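# Set link pins up through chain joint, cap with plate

## Task

Turn the connecting link so that its pins stand upright, passing through the middle joint of the chain, and then press the cover plate down so it sits over both of those pins.

## Robot and tools

Robot: two arms, left_arm and right_arm, each with a parallel two-finger gripper. Everything (hand poses, targets, velocities) is given in the scene frame: origin at table-top height halfway between the nominal arm bases, +x out over the table, +z up, left_arm on the +y side (image left/right does not match arm names). Calibrated base places: left_arm (-0.035, +0.316, +0.014) m, quat_wxyz (+1.000, 0, 0, -0.009); right_arm (-0.033, -0.263, +0.023) m, quat_wxyz (+1.000, 0, 0, +0.029). Reported hand positions and orientations may be off by a few centimetres, more at long reach.

Gripper frame: fingers extend along the gripper's +z axis and close along its y axis. end_effector_position is the point between the finger pads, roughly 1 cm in from the tips.

Row format (shared by execute_actions and move): always 16 plain numbers covering both arms, even if one is idle: left_arm x, y, z, qw, qx, qy, qz, opening, then right_arm in the same 8-number order. x, y, z are an absolute gripper position in metres in the scene frame; the quaternion is an absolute orientation, w first. Together they form a pose to reach, not an offset. Opening runs from -1 (closed) to +1 (fully open, 0.093 m). To hold an orientation, repeat the same target quaternion every row rather than copying the drifted reported one. An arm meant to stay put should be sent, every call, the exact pose it last reported before stopping plus its desired opening; sending the measured pose also relaxes a press. Any opening number is a real command (0 means half-closed), so resend the current one to leave a gripper alone.

execute_actions(actions, cameras): actions is a list of actions; each action is a table of 1 to 15 rows, one row per 1/30 s step, the last row repeating until 15 steps are filled. A call is rejected if any action is malformed or if, for either gripper, a target lies over 0.6 m from where that gripper stands at the start of the action along any of its own axes (the first action is checked against the last reported state). An empty list just returns state and images.

move(target, speed, blend, opening_speed, blocking, cameras): drives each gripper in a straight line from its Hand target toward the pose in target (one 16-number row, or a list of up to 15 rows sharing 10 s). speed is m/s per arm path, 0.002 to 0.5, default 0.25 (rotation up to twice that in rad/s); one value or one per target. blend (m) rounds corners in a list; 0 stops at each point. opening_speed (per second on the -1..+1 scale, at least 0.2) ramps the fingers. Openings of later list targets are applied only after arriving and settling. blocking=false returns after about 0.5 s while the move continues; a new move takes over from the running one. No obstacle avoidance: paths ignore objects and the other arm. Avoid paths near an arm's own base (can flip shoulder posture). The result adds a move: line giving the outcome (done, off_target, moving, held, fault) and limits (paced = pose clipped, held = steps withheld). done means within 10 mm and 2 degrees; neither done nor off_target says whether something is touched.

wait(seconds 0 to 10): lets time pass with last commands held. stop(): brakes a running move. zoom_image(camera, region [x0,y0,x1,y1] pixels, at most 504x504) enlarges part of the latest image of cam_high, cam_low, cam_left_wrist or cam_right_wrist (all 896x504). read_manual(section="licences") only returns licence texts. finished_scene(scene) ends the scene irreversibly; the goal must hold without the robot.

Control behaviour: each step the commanded pose is clipped to 100 mm and 20 degrees of the measured pose, then damped IK moves toward it (position favoured). Results show each arm's Hand target, often short of what you asked; command the remainder next. Friction and weight can leave the hand low, short or tilted; small moves may go nowhere or sideways, so check position and tilt after each move.

Result lines: end_effector_position and end_effector_quat_wxyz; Hand target; Tool commands; grip_measured (motor position, +1 open, -1 closed; pads meet near -0.94, each mm of object width adds about 0.0208, may read up to 0.02 high; it keeps going after the pads stop, so it barely reveals contact); Joint positions (last entry is finger opening in metres); Joint velocities ("within noise" means still); Joint torques (include arm weight, offset and noisy; joints 1 to 3 wrap sign past ±28 N m). Keep sending the closing number to keep a grip; lower numbers squeeze harder (about 50 to 62 N per pad).

Motor heat: holding loads, stretched poses or pushing at unreachable targets heats motors. MOTOR HOT appears at 75 °C; at 90 °C an OVER-TEMPERATURE FAULT folds that arm away for the rest of the scene; at 100 °C it collapses.

Avoid: dropping parts or releasing them while moving, slamming, hard hits or heavy pushes, arm-to-arm collisions (the clearance check does not guard gripper-against-gripper), and anything leaving the table. Occasional external tugs on held parts or nudges on loose ones can occur. Faster contacts and targets set deeper past contact press harder. Less robot time, smooth motion and low effort are better.

Each tool is called after "Request:" in YAML: its name, and indented under it one key for each argument.

## Session

Request:
execute_actions:
  actions: []

Scene clock: 0.00 s.
left_arm: end_effector_position=(+0.3514, +0.3631, +0.1324) grip_measured=+1.000 end_effector_quat_wxyz=(+0.616, -0.081, +0.781, +0.066) | right_arm: end_effector_position=(+0.3566, -0.1980, +0.1468) grip_measured=+1.000 end_effector_quat_wxyz=(+0.653, -0.113, +0.749, -0.002)
Joint positions: left_arm=[0.074 1.507 0.341 0.928 -0.149 -0.033 0.093] | right_arm=[0.121 1.601 0.321 1.132 0.032 -0.147 0.093]
Joint velocities: within noise
Joint torques (N m): no reading
Motor temperatures (°C): left_arm=[30 40 38 35 33 32 27] | right_arm=[30 39 41 40 28 30 31]
Heat: left arm: 40 °C; right arm: 41 °C.
Hand target: left_arm +0.3536, +0.3632, +0.1385; +0.622, -0.081, +0.776, +0.066 | right_arm +0.3579, -0.1978, +0.1504; +0.656, -0.112, +0.746, -0.002
Tool commands: left_gripper/opening=+1.0 right_gripper/opening=+1.0

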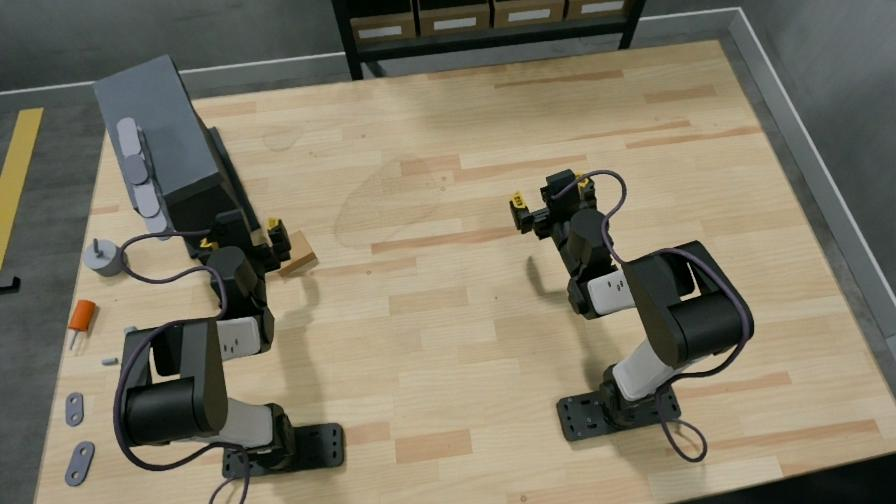

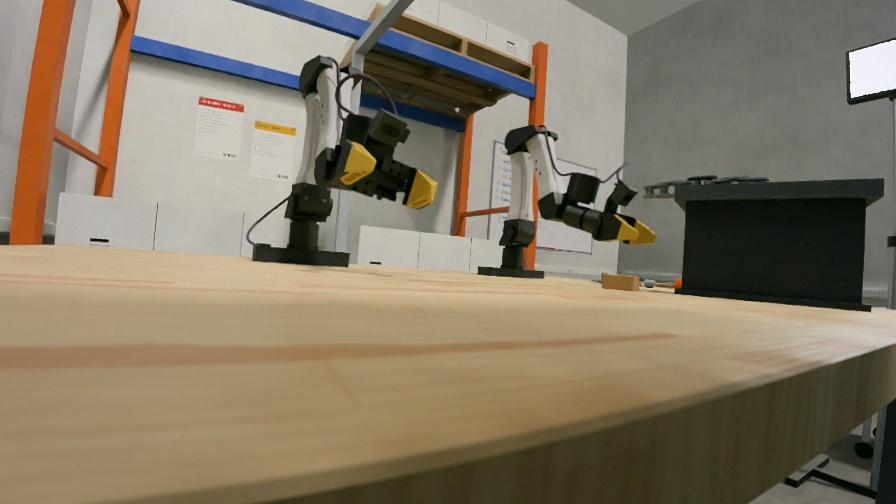

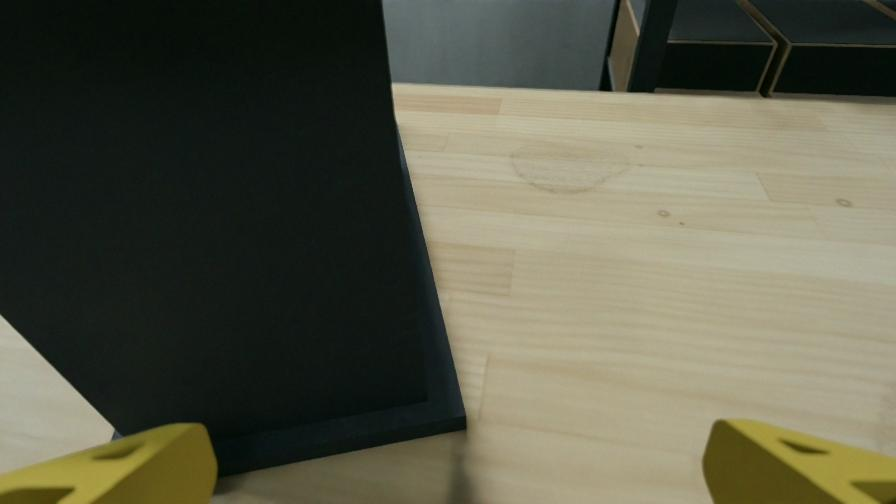

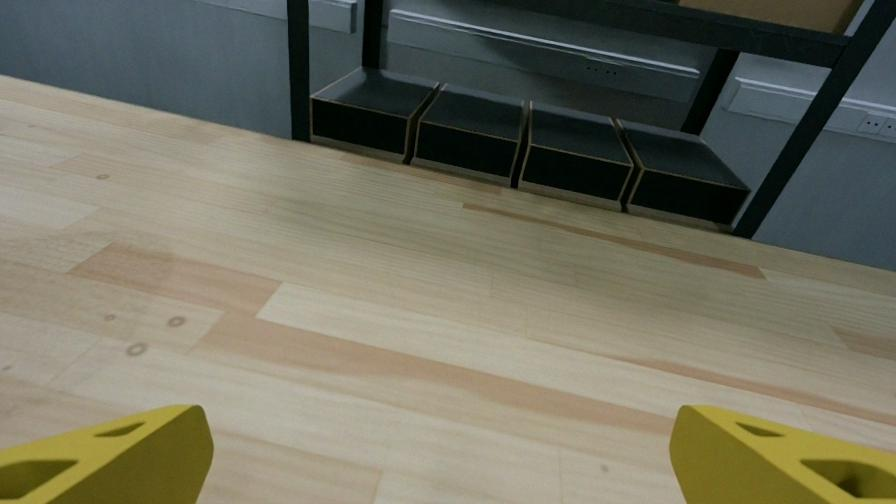

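Request:
zoom_image:
  camera: "cam_high"
  region: [80, 50, 330, 300]

Request:
zoom_image:
  camera: "cam_high"
  region: [40, 270, 240, 500]

Request:
zoom_image:
  camera: "cam_low"
  region: [560, 140, 896, 340]

Scaled by 2.016 from the camera's 896x504 image, which has a finer 1280x720 frame.

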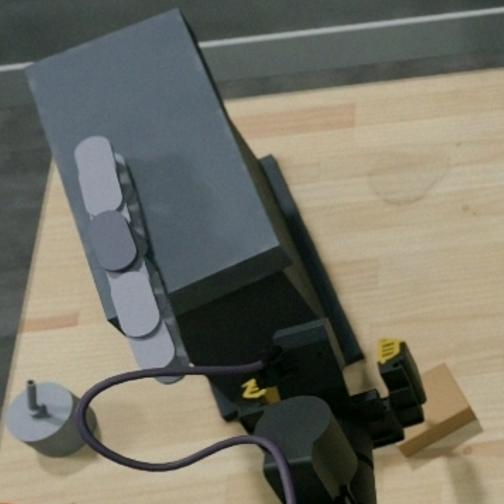

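Scaled by 2.191 from the camera's 896x504 image, which has a finer 1280x720 frame.

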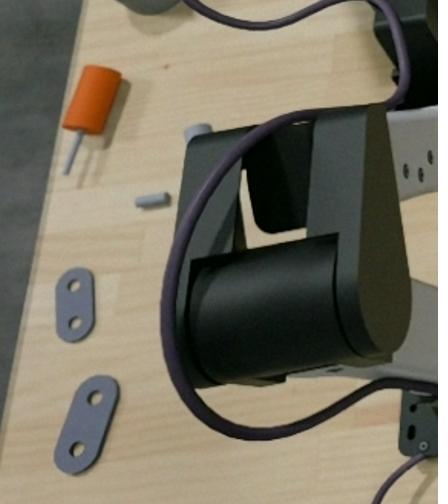

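Scaled by 1.500 from the camera's 896x504 image, which has a finer 1280x720 frame.

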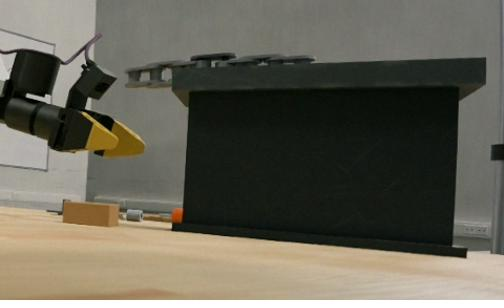

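Request:
move:
  target:
    - [0.30,0.35,0.30,0.616,-0.081,0.781,0.066,1,0.3579,-0.1978,0.1504,0.656,-0.112,0.746,-0.002,1]
    - [0.36,0.46,0.40,0.416,-0.157,0.893,0.0734,1,0.3579,-0.1978,0.1504,0.656,-0.112,0.746,-0.002,1]
  blend: 0.03

Scene clock: 40.07 s.
left_arm: end_effector_position=(+0.3589, +0.4601, +0.3956) grip_measured=+1.000 end_effector_quat_wxyz=(+0.412, -0.162, +0.893, +0.076) | right_arm: end_effector_position=(+0.3566, -0.1980, +0.1468) grip_measured=+1.000 end_effector_quat_wxyz=(+0.653, -0.113, +0.749, -0.002)
Joint positions: left_arm=[0.363 1.655 2.114 -1.166 -0.013 -0.007 0.093] | right_arm=[0.121 1.601 0.321 1.132 0.032 -0.147 0.093]
Joint velocities: within noise
Joint torques (N m): left_arm=[0.06 -5.67 8.7 1.58 0.22 0.09] | right_arm=[-0.25 -5.98 6.16 2.65 0.12 0.12]
Motor temperatures (°C): left_arm=[29 41 44 43 32 31 27] | right_arm=[30 42 43 45 27 29 31]
Heat: left arm: 44 °C; right arm: 45 °C.
Hand target: left_arm +0.3599, +0.4600, +0.3999; +0.416, -0.157, +0.893, +0.074 | right_arm +0.3579, -0.1978, +0.1504; +0.656, -0.112, +0.746, -0.002
Off the commanded pose: left_arm 0.005 m, 1 deg | right_arm 0.004 m, 1 deg.
move: done
camera_calibration:
cam_left_wrist: T_world_to_cam=[[0.33667, -0.941467, -0.0171348, 0.320087], [-0.863521, -0.301438, -0.40431, 0.6491], [0.375479, 0.150915, -0.914462, 0.233081], [0, 0, 0, 1]] pos_world=[0.36523, 0.461839, 0.481066]

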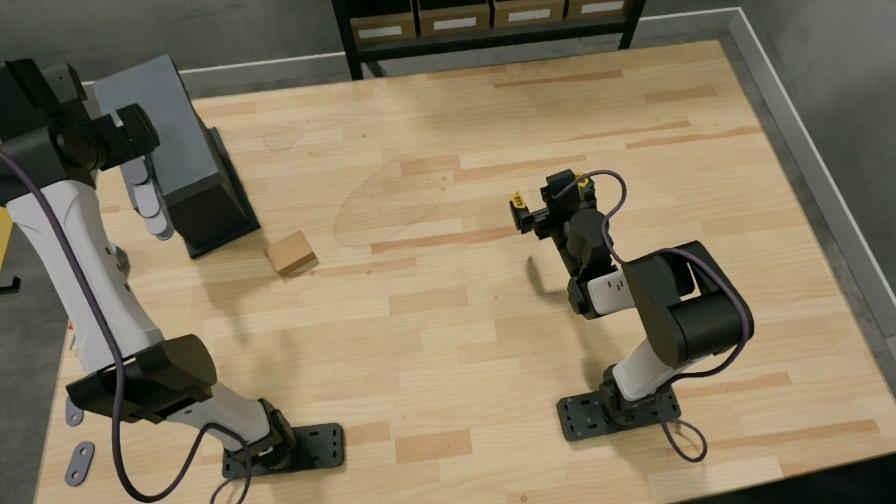

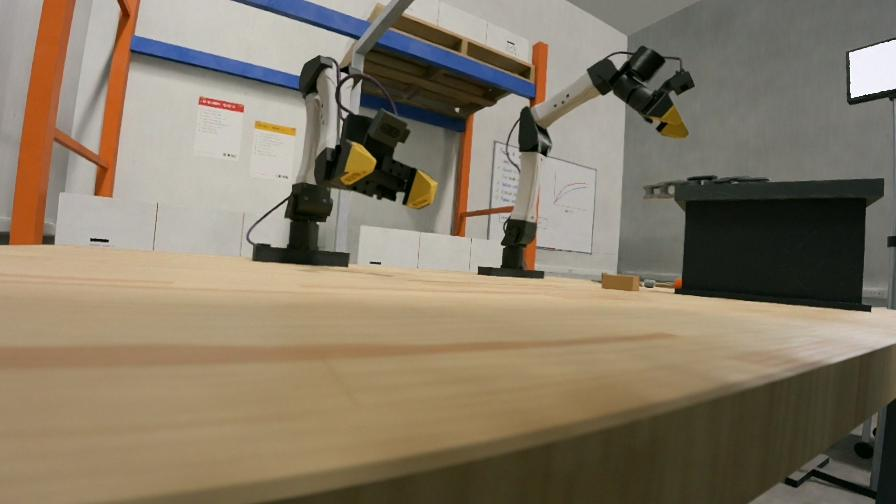

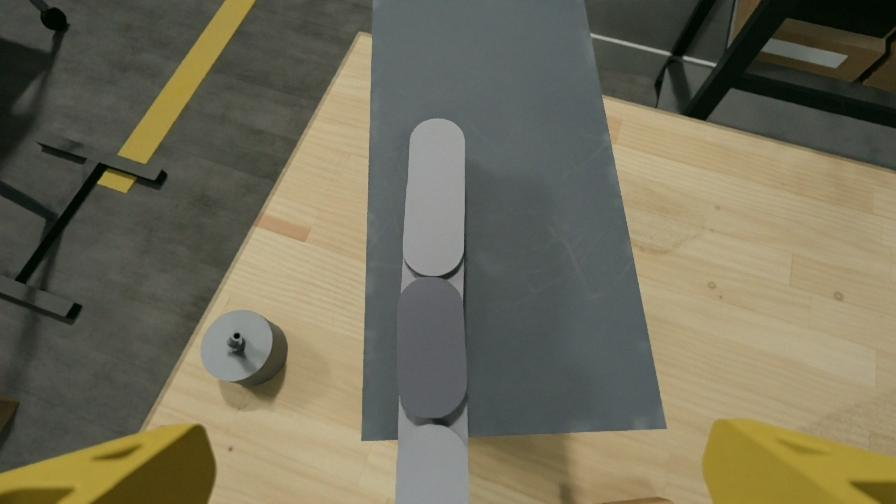

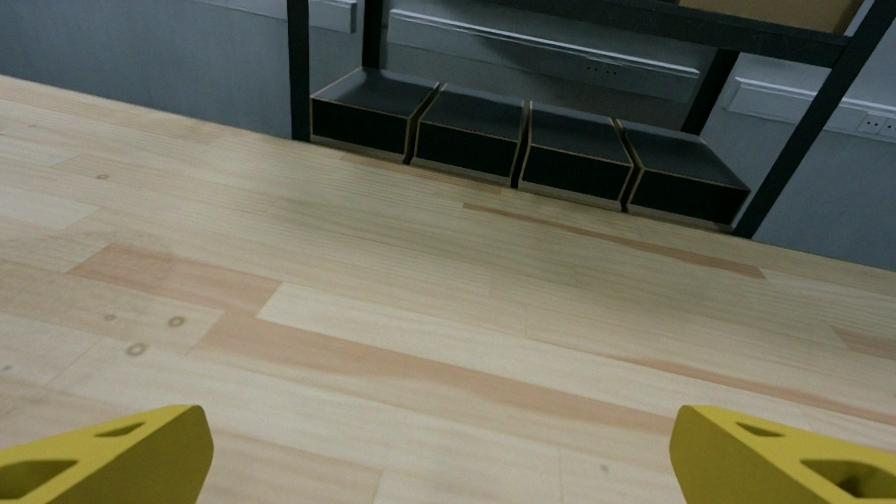

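Request:
zoom_image:
  camera: "cam_left_wrist"
  region: [340, 90, 640, 504]

Request:
zoom_image:
  camera: "cam_low"
  region: [600, 160, 800, 220]

Scaled by 1.217 from the camera's 896x504 image, which has a finer 1280x720 frame.

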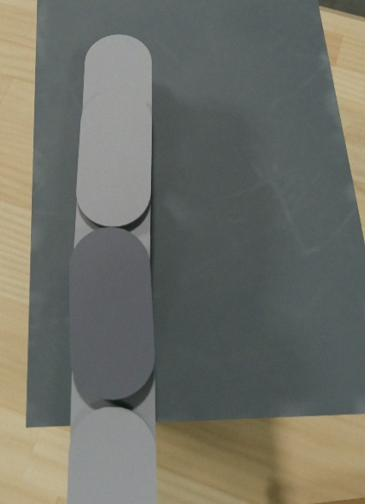

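Scaled by 2.520 from the camera's 896x504 image, which has a finer 1280x720 frame.

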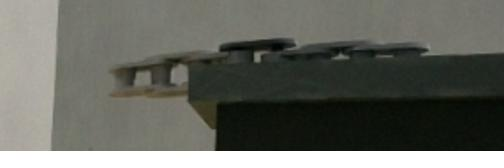

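Request:
move:
  target: [0.27,0.43,0.29,0.6645,-0.1344,0.725,0.1231,1,0.3579,-0.1978,0.1504,0.656,-0.112,0.746,-0.002,1]
  cameras: ["cam_left_wrist"]

Request:
zoom_image:
  camera: "cam_left_wrist"
  region: [300, 150, 600, 350]

Scene clock: 70.03 s.
left_arm: end_effector_position=(+0.2702, +0.4281, +0.2896) grip_measured=+1.000 end_effector_quat_wxyz=(+0.662, -0.134, +0.728, +0.118) | right_arm: end_effector_position=(+0.3566, -0.1980, +0.1468) grip_measured=+1.000 end_effector_quat_wxyz=(+0.653, -0.113, +0.749, -0.002)
Joint positions: left_arm=[0.363 0.776 0.537 0.145 -0.013 -0.007 0.093] | right_arm=[0.121 1.601 0.321 1.132 0.032 -0.147 0.093]
Joint velocities: within noise
Joint torques (N m): left_arm=[-0.08 -1.21 7.8 2.1 0.05 0.05] | right_arm=[-0.13 -6 6.34 2.64 0.12 0.13]
Motor temperatures (°C): left_arm=[29 42 47 42 32 31 26] | right_arm=[30 42 43 46 27 29 30]
Heat: left arm: 47 °C; right arm: 46 °C.
Hand target: left_arm +0.2699, +0.4300, +0.2901; +0.664, -0.135, +0.725, +0.123 | right_arm +0.3579, -0.1978, +0.1504; +0.656, -0.112, +0.746, -0.002
Off the commanded pose: left_arm 0.002 m, 1 deg | right_arm 0.004 m, 1 deg.
move: done
camera_calibration:
cam_left_wrist: T_world_to_cam=[[0.346308, -0.937996, -0.0153186, 0.313443], [-0.489205, -0.166633, -0.856103, 0.491935], [0.800468, 0.303969, -0.516579, -0.121272], [0, 0, 0, 1]] pos_world=[0.229184, 0.412844, 0.363301]
Images, in order (width x height): cam_left_wrist 896x504.

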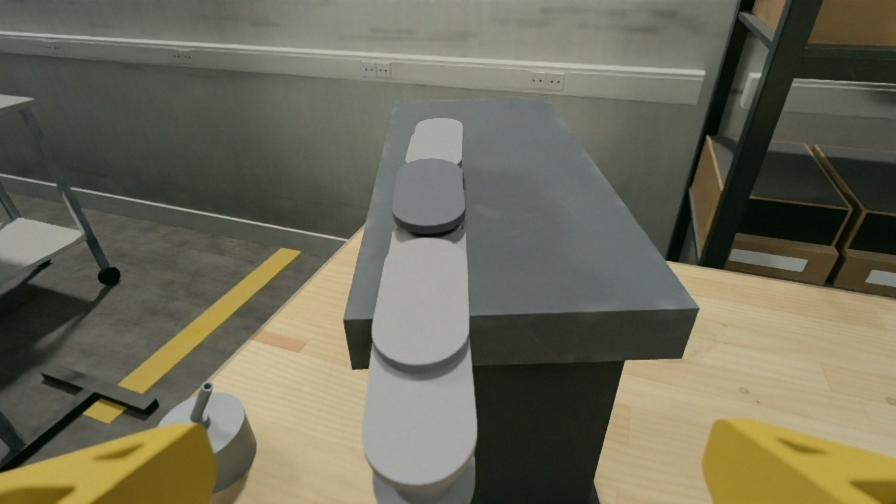

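Scaled by 1.680 from the camera's 896x504 image, which has a finer 1280x720 frame.

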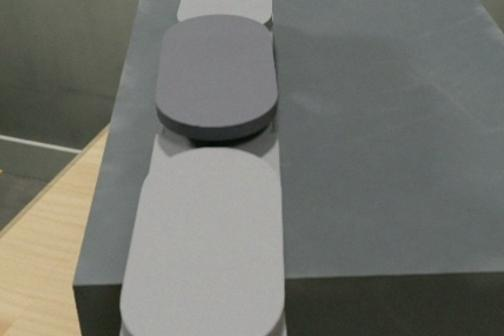

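Request:
move:
  target:
    - [0.27,0.35,0.33,0.585,-0.3686,0.6385,0.3378,1,0.3579,-0.1978,0.1504,0.656,-0.112,0.746,-0.002,1]
    - [0.346,0.385,0.295,0.585,-0.3686,0.6385,0.3378,1,0.3579,-0.1978,0.1504,0.656,-0.112,0.746,-0.002,1]
  blend: 0.02
  cameras: ["cam_left_wrist","cam_high"]

Request:
zoom_image:
  camera: "cam_left_wrist"
  region: [300, 100, 650, 350]

Scene clock: 121.43 s.
left_arm: end_effector_position=(+0.3408, +0.3847, +0.2861) grip_measured=+1.000 end_effector_quat_wxyz=(+0.577, -0.364, +0.643, +0.348) | right_arm: end_effector_position=(+0.3566, -0.1980, +0.1468) grip_measured=+1.000 end_effector_quat_wxyz=(+0.653, -0.113, +0.749, -0.002)
Joint positions: left_arm=[-0.24 1.455 0.965 0.14 -1.299 -0.312 0.093] | right_arm=[0.121 1.601 0.321 1.132 0.032 -0.147 0.093]
Joint velocities: within noise
Joint torques (N m): left_arm=[0.24 -5.39 9.78 1.55 0.02 0.07] | right_arm=[-0.17 -6.04 6.23 2.65 0.12 0.11]
Motor temperatures (°C): left_arm=[29 38 49 44 31 30 26] | right_arm=[30 42 43 47 27 29 30]
Heat: left arm: 49 °C; right arm: 47 °C.
Hand target: left_arm +0.3455, +0.3850, +0.2950; +0.585, -0.369, +0.639, +0.338 | right_arm +0.3579, -0.1978, +0.1504; +0.656, -0.112, +0.746, -0.002
Off the commanded pose: left_arm 0.010 m, 2 deg | right_arm 0.004 m, 1 deg.
move: done
camera_calibration:
cam_left_wrist: T_world_to_cam=[[0.866222, -0.497297, -0.048519, -0.0890489], [-0.292343, -0.42567, -0.856353, 0.548894], [0.405209, 0.755976, -0.514106, -0.20626], [0, 0, 0, 1]] pos_world=[0.32118, 0.345291, 0.359687]
Images, in order (width x height): cam_high 896x504, cam_left_wrist 896x504.

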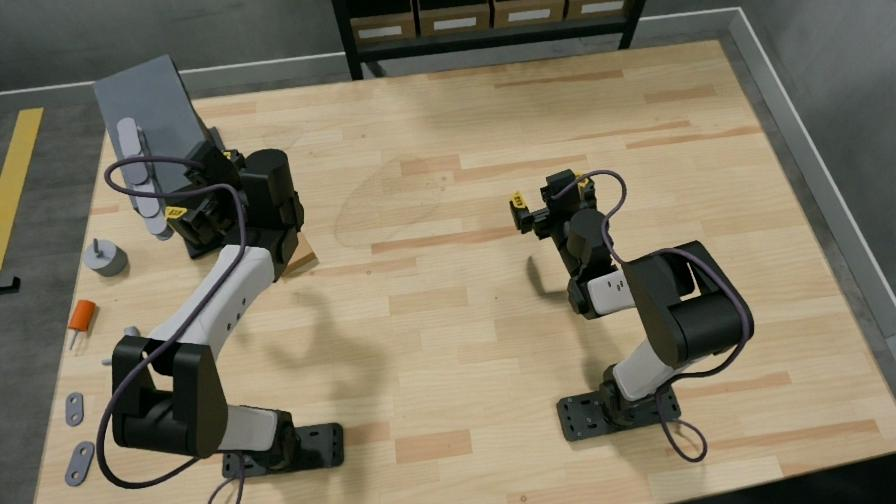

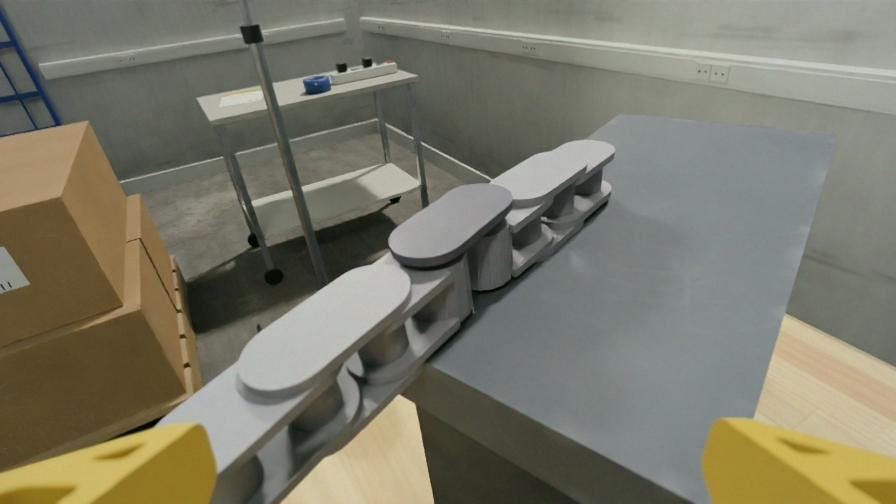

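Scaled by 1.440 from the camera's 896x504 image, which has a finer 1280x720 frame.

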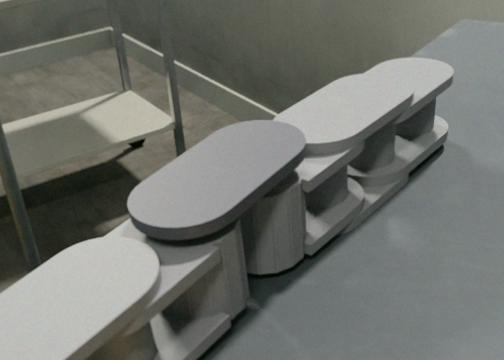

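Request:
zoom_image:
  camera: "cam_left_wrist"
  region: [360, 170, 560, 370]

Request:
move:
  target: [0.315,0.36,0.255,0.612,-0.398,0.588,0.348,1,0.3579,-0.1978,0.1504,0.656,-0.112,0.746,-0.002,1]
  cameras: ["cam_left_wrist"]

Request:
zoom_image:
  camera: "cam_left_wrist"
  region: [250, 100, 650, 350]

Scaled by 2.520 from the camera's 896x504 image, which has a finer 1280x720 frame.

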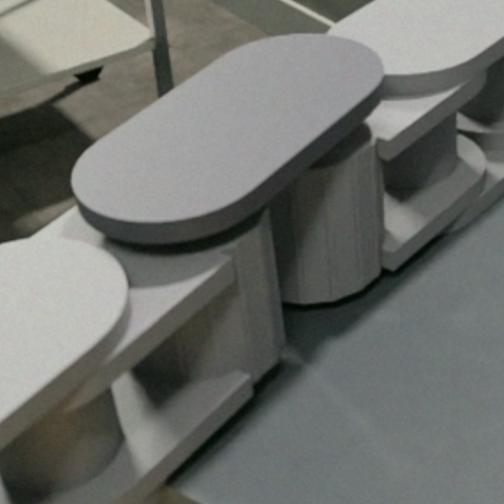

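Scene clock: 171.30 s.
left_arm: end_effector_position=(+0.3163, +0.3607, +0.2574) grip_measured=+1.000 end_effector_quat_wxyz=(+0.611, -0.402, +0.591, +0.341) | right_arm: end_effector_position=(+0.3566, -0.1980, +0.1468) grip_measured=+1.000 end_effector_quat_wxyz=(+0.653, -0.113, +0.749, -0.002)
Joint positions: left_arm=[-0.349 1.488 0.778 0.497 -1.47 -0.299 0.093] | right_arm=[0.121 1.601 0.321 1.132 0.032 -0.147 0.093]
Joint velocities: within noise
Joint torques (N m): left_arm=[-0.79 -4.79 6.41 1.46 -0.18 0.04] | right_arm=[-0.12 -6.06 6.39 2.64 0.11 0.17]
Motor temperatures (°C): left_arm=[29 39 50 43 31 29 26] | right_arm=[30 42 42 48 26 28 30]
Heat: left arm: 50 °C; right arm: 48 °C.
Hand target: left_arm +0.3149, +0.3600, +0.2550; +0.609, -0.401, +0.590, +0.347 | right_arm +0.3579, -0.1978, +0.1504; +0.656, -0.112, +0.746, -0.002
Off the commanded pose: left_arm 0.003 m, 1 deg | right_arm 0.004 m, 1 deg.
move: done
camera_calibration:
cam_left_wrist: T_world_to_cam=[[0.891134, -0.448912, 0.0660168, -0.135937], [-0.150799, -0.430237, -0.890031, 0.472458], [0.427949, 0.783182, -0.451094, -0.22623], [0, 0, 0, 1]] pos_world=[0.289199, 0.319424, 0.327426]
Images, in order (width x height): cam_left_wrist 896x504.

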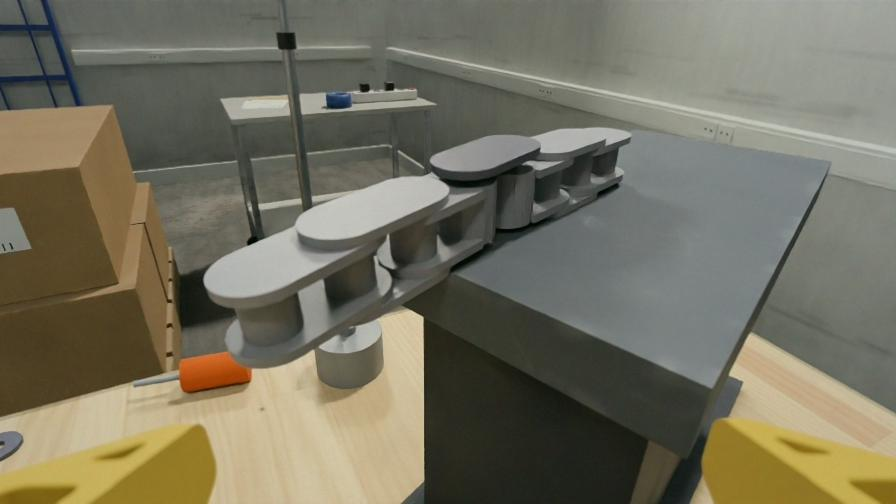

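Scaled by 1.260 from the camera's 896x504 image, which has a finer 1280x720 frame.

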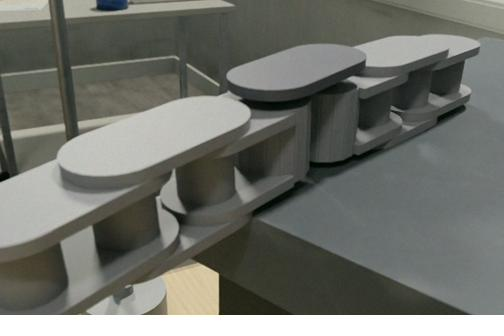

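Request:
move:
  target:
    - [0.30,0.37,0.34,0.416,-0.157,0.893,0.0734,1,0.3579,-0.1978,0.1504,0.656,-0.112,0.746,-0.002,1]
    - [0.36,0.47,0.358,0.2128,-0.1779,0.96,0.0394,1,0.3579,-0.1978,0.1504,0.656,-0.112,0.746,-0.002,1]
  blend: 0.03
  cameras: ["cam_left_wrist"]

Request:
zoom_image:
  camera: "cam_left_wrist"
  region: [250, 0, 650, 504]

Scene clock: 281.63 s.
left_arm: end_effector_position=(+0.3598, +0.4713, +0.3537) grip_measured=+1.000 end_effector_quat_wxyz=(+0.281, -0.179, +0.941, +0.058) | right_arm: end_effector_position=(+0.3566, -0.1980, +0.1468) grip_measured=+1.000 end_effector_quat_wxyz=(+0.653, -0.113, +0.749, -0.002)
Joint positions: left_arm=[0.388 1.95 2.525 -1.563 -0.012 -0.003 0.093] | right_arm=[0.121 1.601 0.321 1.132 0.032 -0.147 0.093]
Joint velocities: within noise
Joint torques (N m): left_arm=[-0.12 -7.68 7.6 1.19 0.2 0.09] | right_arm=[-0.16 -6.15 6.16 2.62 0.11 0.06]
Motor temperatures (°C): left_arm=[28 38 47 40 30 29 26] | right_arm=[29 41 41 50 26 28 29]
Heat: left arm: 47 °C; right arm: 50 °C.
Hand target: left_arm +0.3597, +0.4699, +0.3575; +0.286, -0.174, +0.941, +0.054 | right_arm +0.3579, -0.1978, +0.1504; +0.656, -0.112, +0.746, -0.002
Off the commanded pose: left_arm 0.005 m, 8 deg | right_arm 0.004 m, 1 deg.
joint sent to its limit (left arm) — joint 4 (wrist pitch), lower limit. The joint targets are off in orientation, not in position.
move: off_target (left_arm)
camera_calibration:
cam_left_wrist: T_world_to_cam=[[0.35181, -0.935912, -0.0172945, 0.321597], [-0.928439, -0.346528, -0.133861, 0.585216], [0.119289, 0.0631505, -0.990849, 0.353316], [0, 0, 0, 1]] pos_world=[0.38805, 0.481468, 0.433982]
Images, in order (width x height): cam_left_wrist 896x504.

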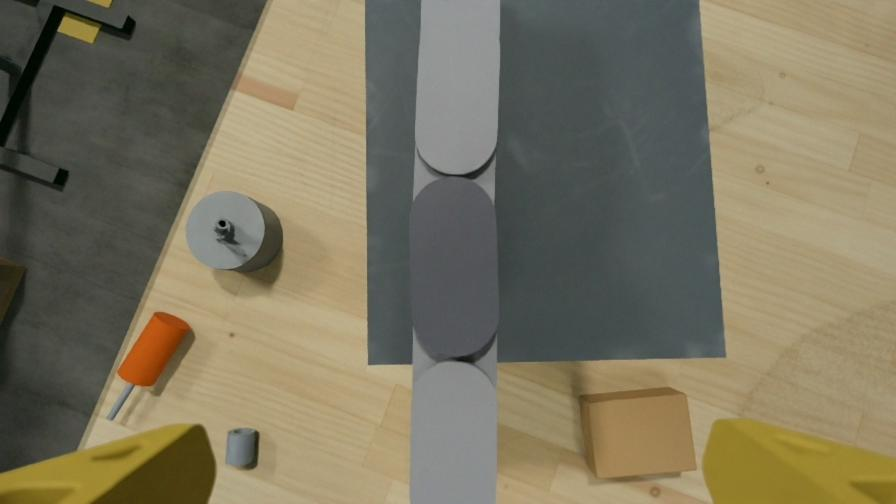

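Scaled by 1.000.

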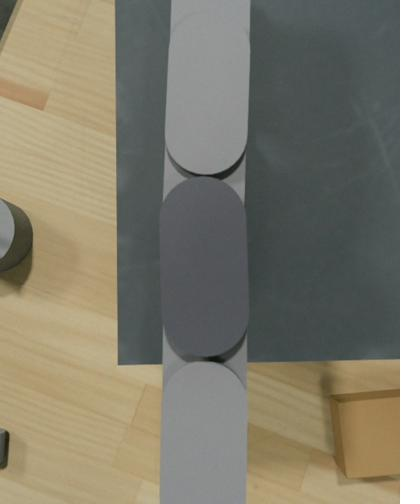

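Request:
move:
  target:
    - [0.22,0.58,0.32,0.32,-0.4,0.82,0.15,1,0.3579,-0.1978,0.1504,0.656,-0.112,0.746,-0.002,1]
    - [0.05,0.62,0.18,0.2695,-0.5786,0.7405,0.2106,1,0.3579,-0.1978,0.1504,0.656,-0.112,0.746,-0.002,1]
  blend: 0.03
  cameras: ["cam_left_wrist","cam_high"]

Request:
zoom_image:
  camera: "cam_high"
  region: [80, 60, 280, 260]

Scene clock: 311.73 s.
left_arm: end_effector_position=(+0.0495, +0.6189, +0.1756) grip_measured=+1.000 end_effector_quat_wxyz=(+0.258, -0.583, +0.742, +0.208) | right_arm: end_effector_position=(+0.3566, -0.1980, +0.1468) grip_measured=+1.000 end_effector_quat_wxyz=(+0.653, -0.113, +0.749, -0.002)
Joint positions: left_arm=[1.294 1.145 0.893 -0.644 -0.042 -0.042 0.093] | right_arm=[0.121 1.601 0.321 1.132 0.032 -0.147 0.093]
Joint velocities: within noise
Joint torques (N m): left_arm=[0.36 -4.41 7.35 1.54 0.19 0.09] | right_arm=[-0.06 -6.2 6.27 2.62 0.08 0.14]
Motor temperatures (°C): left_arm=[28 41 46 38 30 29 26] | right_arm=[29 40 41 50 26 28 29]
Heat: left arm: 46 °C; right arm: 50 °C.
Hand target: left_arm +0.0499, +0.6200, +0.1800; +0.269, -0.579, +0.740, +0.211 | right_arm +0.3579, -0.1978, +0.1504; +0.656, -0.112, +0.746, -0.002
Off the commanded pose: left_arm 0.005 m, 1 deg | right_arm 0.004 m, 1 deg.
move: done
camera_calibration:
cam_left_wrist: T_world_to_cam=[[0.967648, -0.251665, -0.0179533, 0.111995], [-0.249148, -0.9419, -0.225279, 0.675395], [0.0397846, 0.222464, -0.974129, 0.106986], [0, 0, 0, 1]] pos_world=[0.055645, 0.640539, 0.258381]
Images, in order (width x height): cam_high 896x504, cam_left_wrist 896x504.

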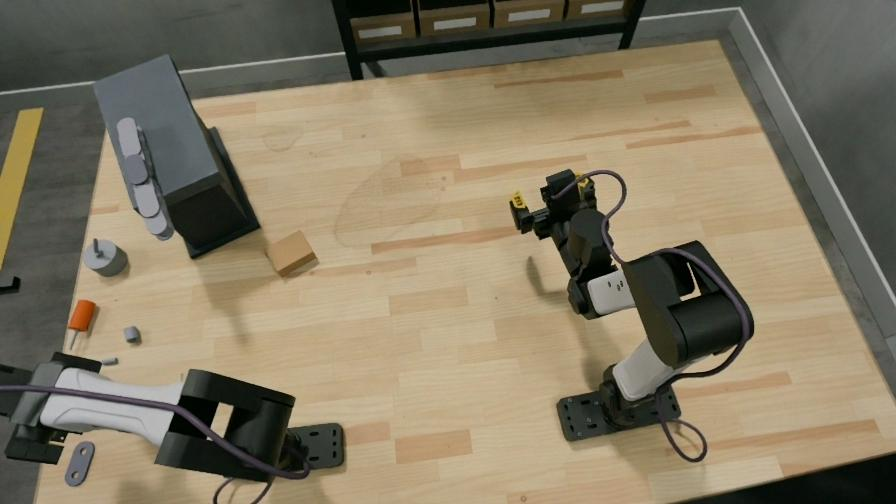

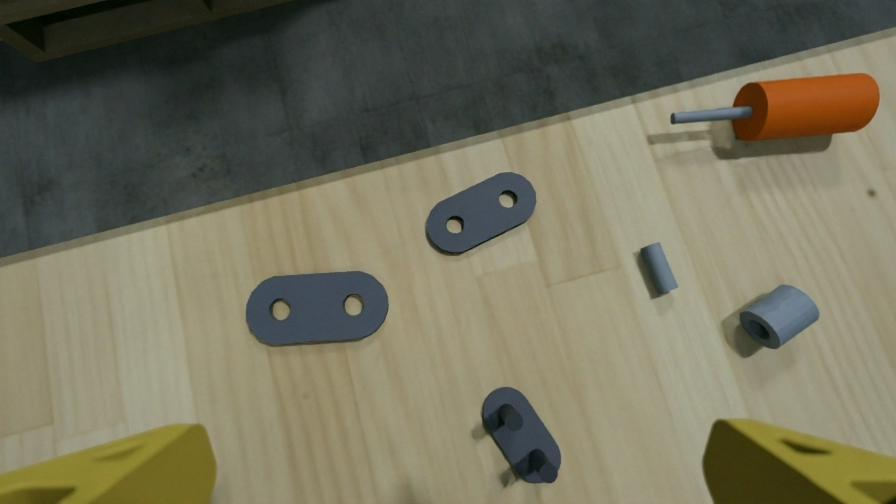

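Scaled by 2.520 from the camera's 896x504 image, which has a finer 1280x720 frame.

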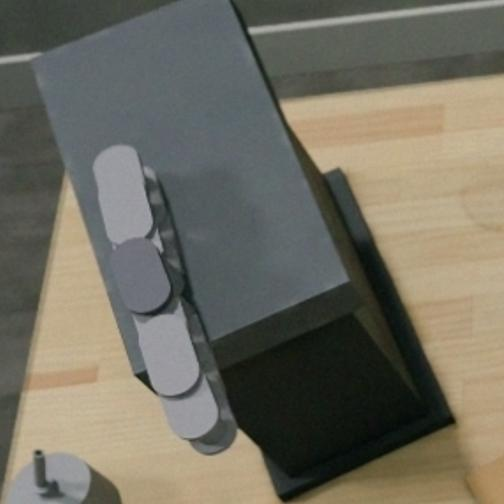

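Request:
zoom_image:
  camera: "cam_left_wrist"
  region: [220, 150, 620, 504]

Request:
zoom_image:
  camera: "cam_left_wrist"
  region: [440, 360, 600, 504]

Scaled by 1.260 from the camera's 896x504 image, which has a finer 1280x720 frame.

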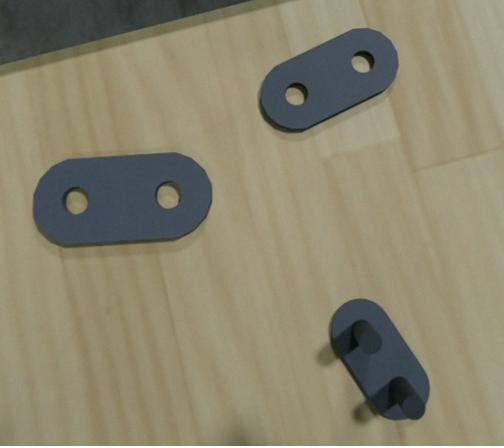

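Scaled by 3.150 from the camera's 896x504 image, which has a finer 1280x720 frame.

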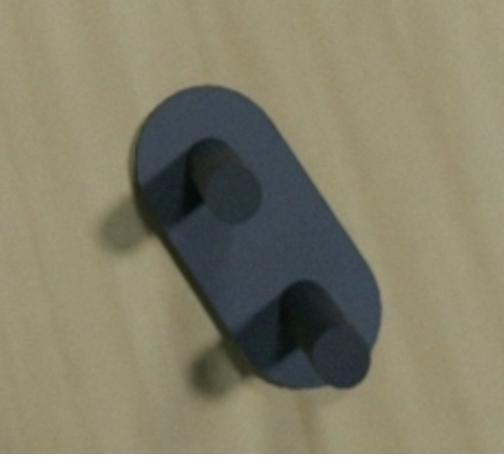

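Request:
zoom_image:
  camera: "cam_high"
  region: [100, 110, 190, 250]

Request:
zoom_image:
  camera: "cam_high"
  region: [50, 420, 130, 500]

Scaled by 3.600 from the camera's 896x504 image, which has a finer 1280x720 frame.

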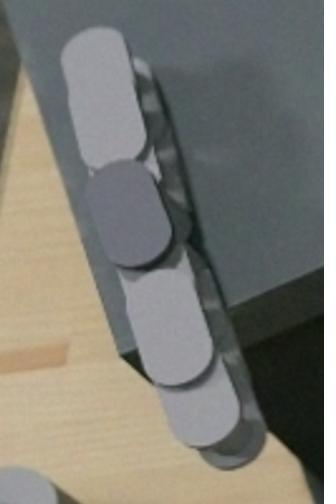

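Scaled by 6.300 from the camera's 896x504 image, which has a finer 1280x720 frame.

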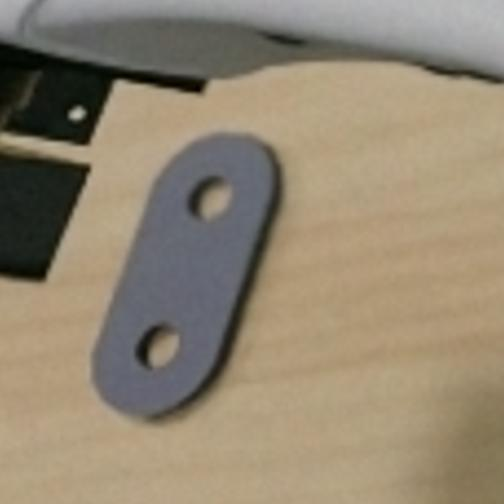

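Request:
move:
  target:
    - [0.15,0.52,0.3,0.45,-0.35,0.8,0.15,1,0.3579,-0.1978,0.1504,0.656,-0.112,0.746,-0.002,1]
    - [0.23,0.422,0.256,0.633,-0.133,0.7544,0.1116,0.2,0.3579,-0.1978,0.1504,0.656,-0.112,0.746,-0.002,1]
  blend: 0.03
  cameras: ["cam_left_wrist","cam_high","cam_low"]

Request:
zoom_image:
  camera: "cam_left_wrist"
  region: [300, 204, 600, 504]

Scene clock: 455.10 s.
left_arm: end_effector_position=(+0.2289, +0.4213, +0.2571) grip_measured=+0.202 end_effector_quat_wxyz=(+0.633, -0.135, +0.755, +0.106) | right_arm: end_effector_position=(+0.3566, -0.1980, +0.1468) grip_measured=+1.000 end_effector_quat_wxyz=(+0.653, -0.113, +0.749, -0.002)
Joint positions: left_arm=[0.449 0.556 0.448 -0.069 0.088 0.005 0.055] | right_arm=[0.121 1.601 0.321 1.132 0.032 -0.147 0.093]
Joint velocities: within noise
Joint torques (N m): left_arm=[-1.01 0.28 7.64 2.02 -0.02 0.08] | right_arm=[-0.02 -6.12 6.28 2.63 0.09 0.11]
Motor temperatures (°C): left_arm=[28 36 46 40 30 28 26] | right_arm=[28 39 40 52 26 27 29]
Heat: left arm: 46 °C; right arm: 52 °C.
Hand target: left_arm +0.2300, +0.4220, +0.2560; +0.633, -0.133, +0.755, +0.111 | right_arm +0.3579, -0.1978, +0.1504; +0.656, -0.112, +0.746, -0.002
Off the commanded pose: left_arm 0.002 m, 1 deg | right_arm 0.004 m, 1 deg.
move: done
camera_calibration:
cam_left_wrist: T_world_to_cam=[[0.330943, -0.943596, -0.0101341, 0.325369], [-0.555129, -0.185991, -0.810703, 0.454415], [0.763091, 0.273922, -0.58537, -0.0640524], [0, 0, 0, 1]] pos_world=[0.193458, 0.40908, 0.334199]
Images, in order (width x height): cam_high 896x504, cam_low 896x504, cam_left_wrist 896x504.

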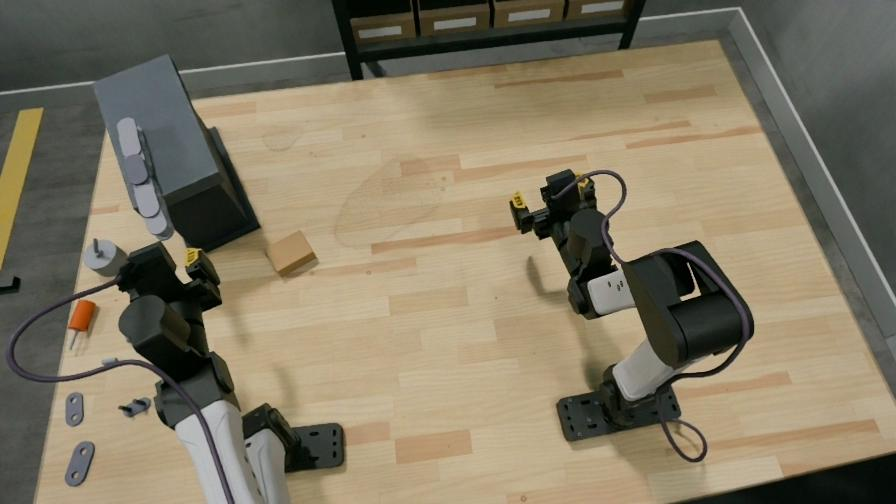

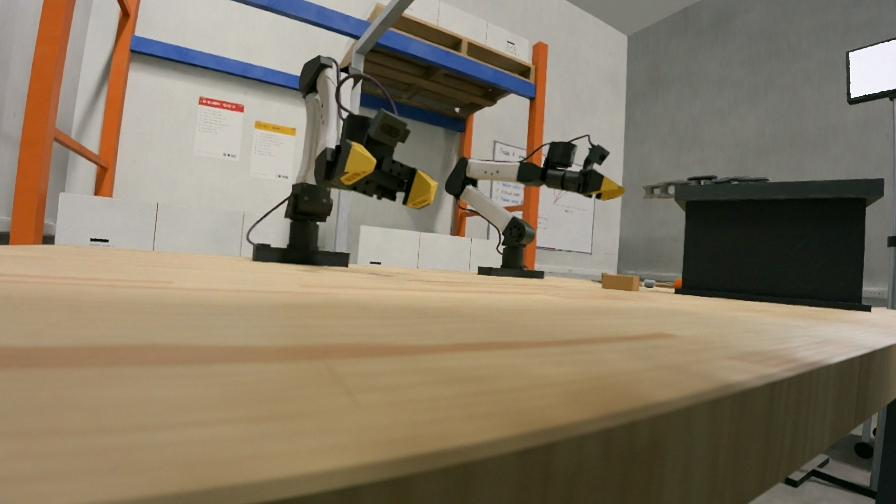

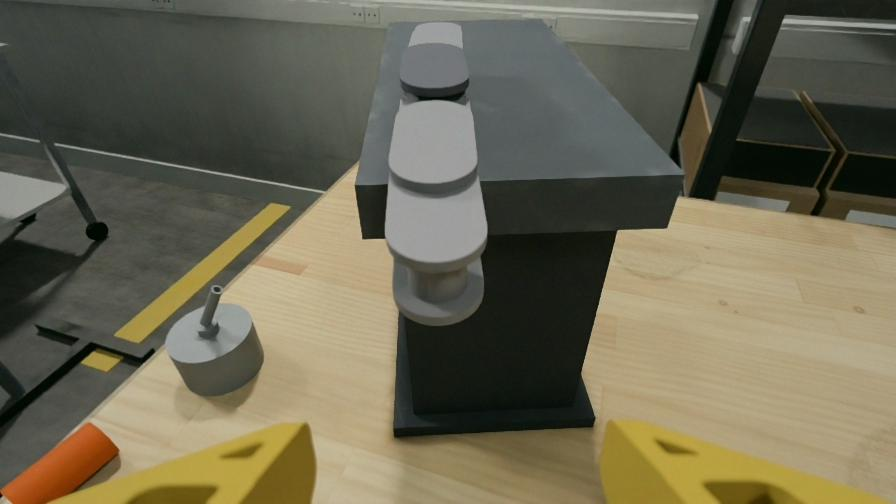

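Scaled by 1.680 from the camera's 896x504 image, which has a finer 1280x720 frame.

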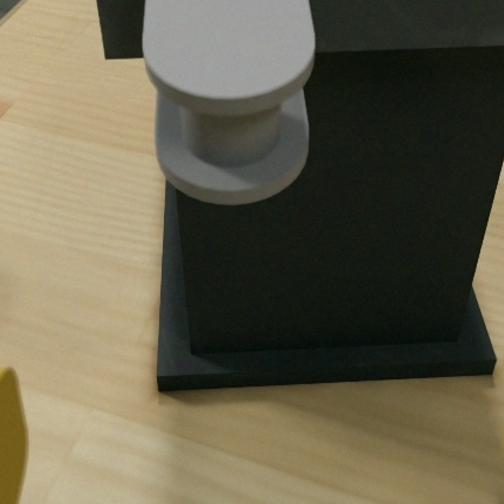

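Request:
move:
  target:
    - [0.265,0.438,0.252,0.633,-0.133,0.7544,0.1116,0.2,0.3579,-0.1978,0.1504,0.656,-0.112,0.746,-0.002,1]
    - [0.303,0.452,0.252,0.633,-0.133,0.7544,0.1116,0.2,0.3579,-0.1978,0.1504,0.656,-0.112,0.746,-0.002,1]
  blend: 0.01
  speed: 0.06
  cameras: ["cam_left_wrist","cam_high"]

Request:
zoom_image:
  camera: "cam_left_wrist"
  region: [250, 204, 650, 504]

Scene clock: 492.83 s.
left_arm: end_effector_position=(+0.2980, +0.4503, +0.2367) grip_measured=+0.202 end_effector_quat_wxyz=(+0.620, -0.137, +0.766, +0.104) | right_arm: end_effector_position=(+0.3566, -0.1980, +0.1468) grip_measured=+1.000 end_effector_quat_wxyz=(+0.653, -0.113, +0.749, -0.002)
Joint positions: left_arm=[0.436 1.003 0.513 0.277 0.074 0.005 0.055] | right_arm=[0.121 1.601 0.321 1.132 0.032 -0.147 0.093]
Joint velocities: within noise
Joint torques (N m): left_arm=[-1.07 -2.1 10.61 2.05 -0.01 0.06] | right_arm=[-0.05 -6.11 6.23 2.62 0.1 0.14]
Motor temperatures (°C): left_arm=[28 34 49 44 30 28 26] | right_arm=[28 39 40 52 26 27 29]
Heat: left arm: 49 °C; right arm: 52 °C.
Hand target: left_arm +0.3023, +0.4517, +0.2519; +0.633, -0.133, +0.754, +0.111 | right_arm +0.3579, -0.1978, +0.1504; +0.656, -0.112, +0.746, -0.002
Off the commanded pose: left_arm 0.016 m, 2 deg | right_arm 0.004 m, 1 deg.
move: off_target (left_arm)
camera_calibration:
cam_left_wrist: T_world_to_cam=[[0.330377, -0.943799, -0.00977031, 0.329796], [-0.581094, -0.195233, -0.790072, 0.488601], [0.743761, 0.266699, -0.612937, -0.121147], [0, 0, 0, 1]] pos_world=[0.265071, 0.438961, 0.314997]
Images, in order (width x height): cam_high 896x504, cam_left_wrist 896x504.

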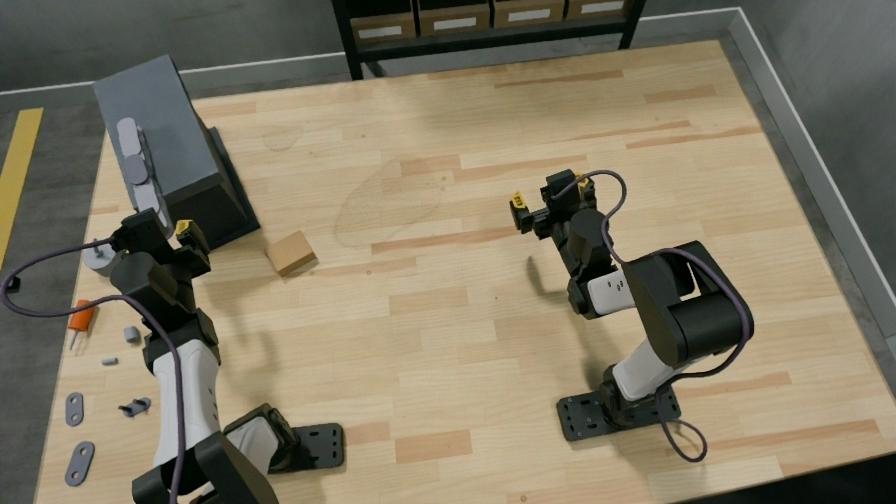

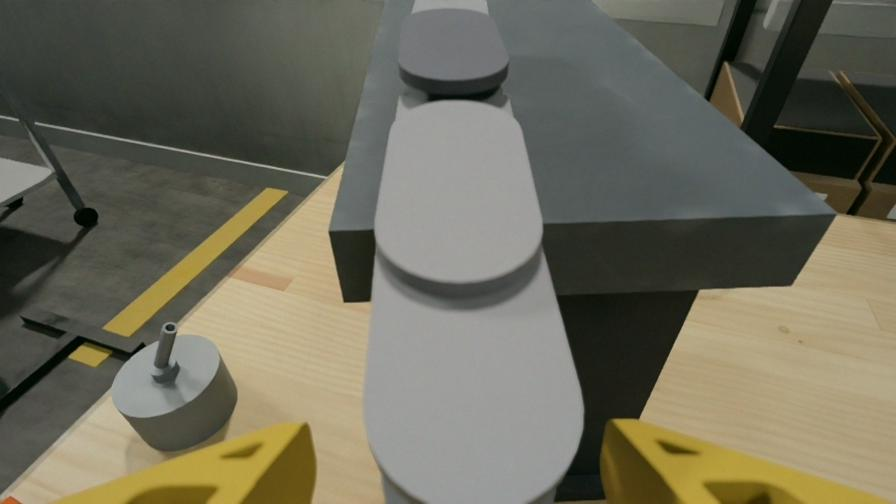

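Scaled by 1.260 from the camera's 896x504 image, which has a finer 1280x720 frame.

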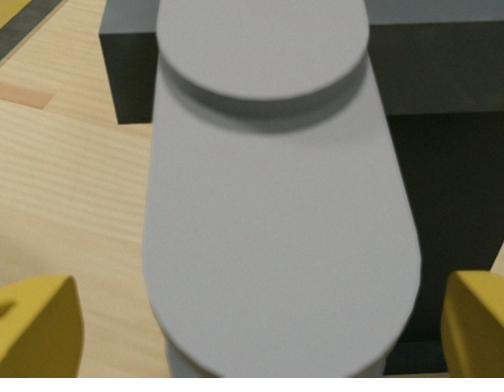

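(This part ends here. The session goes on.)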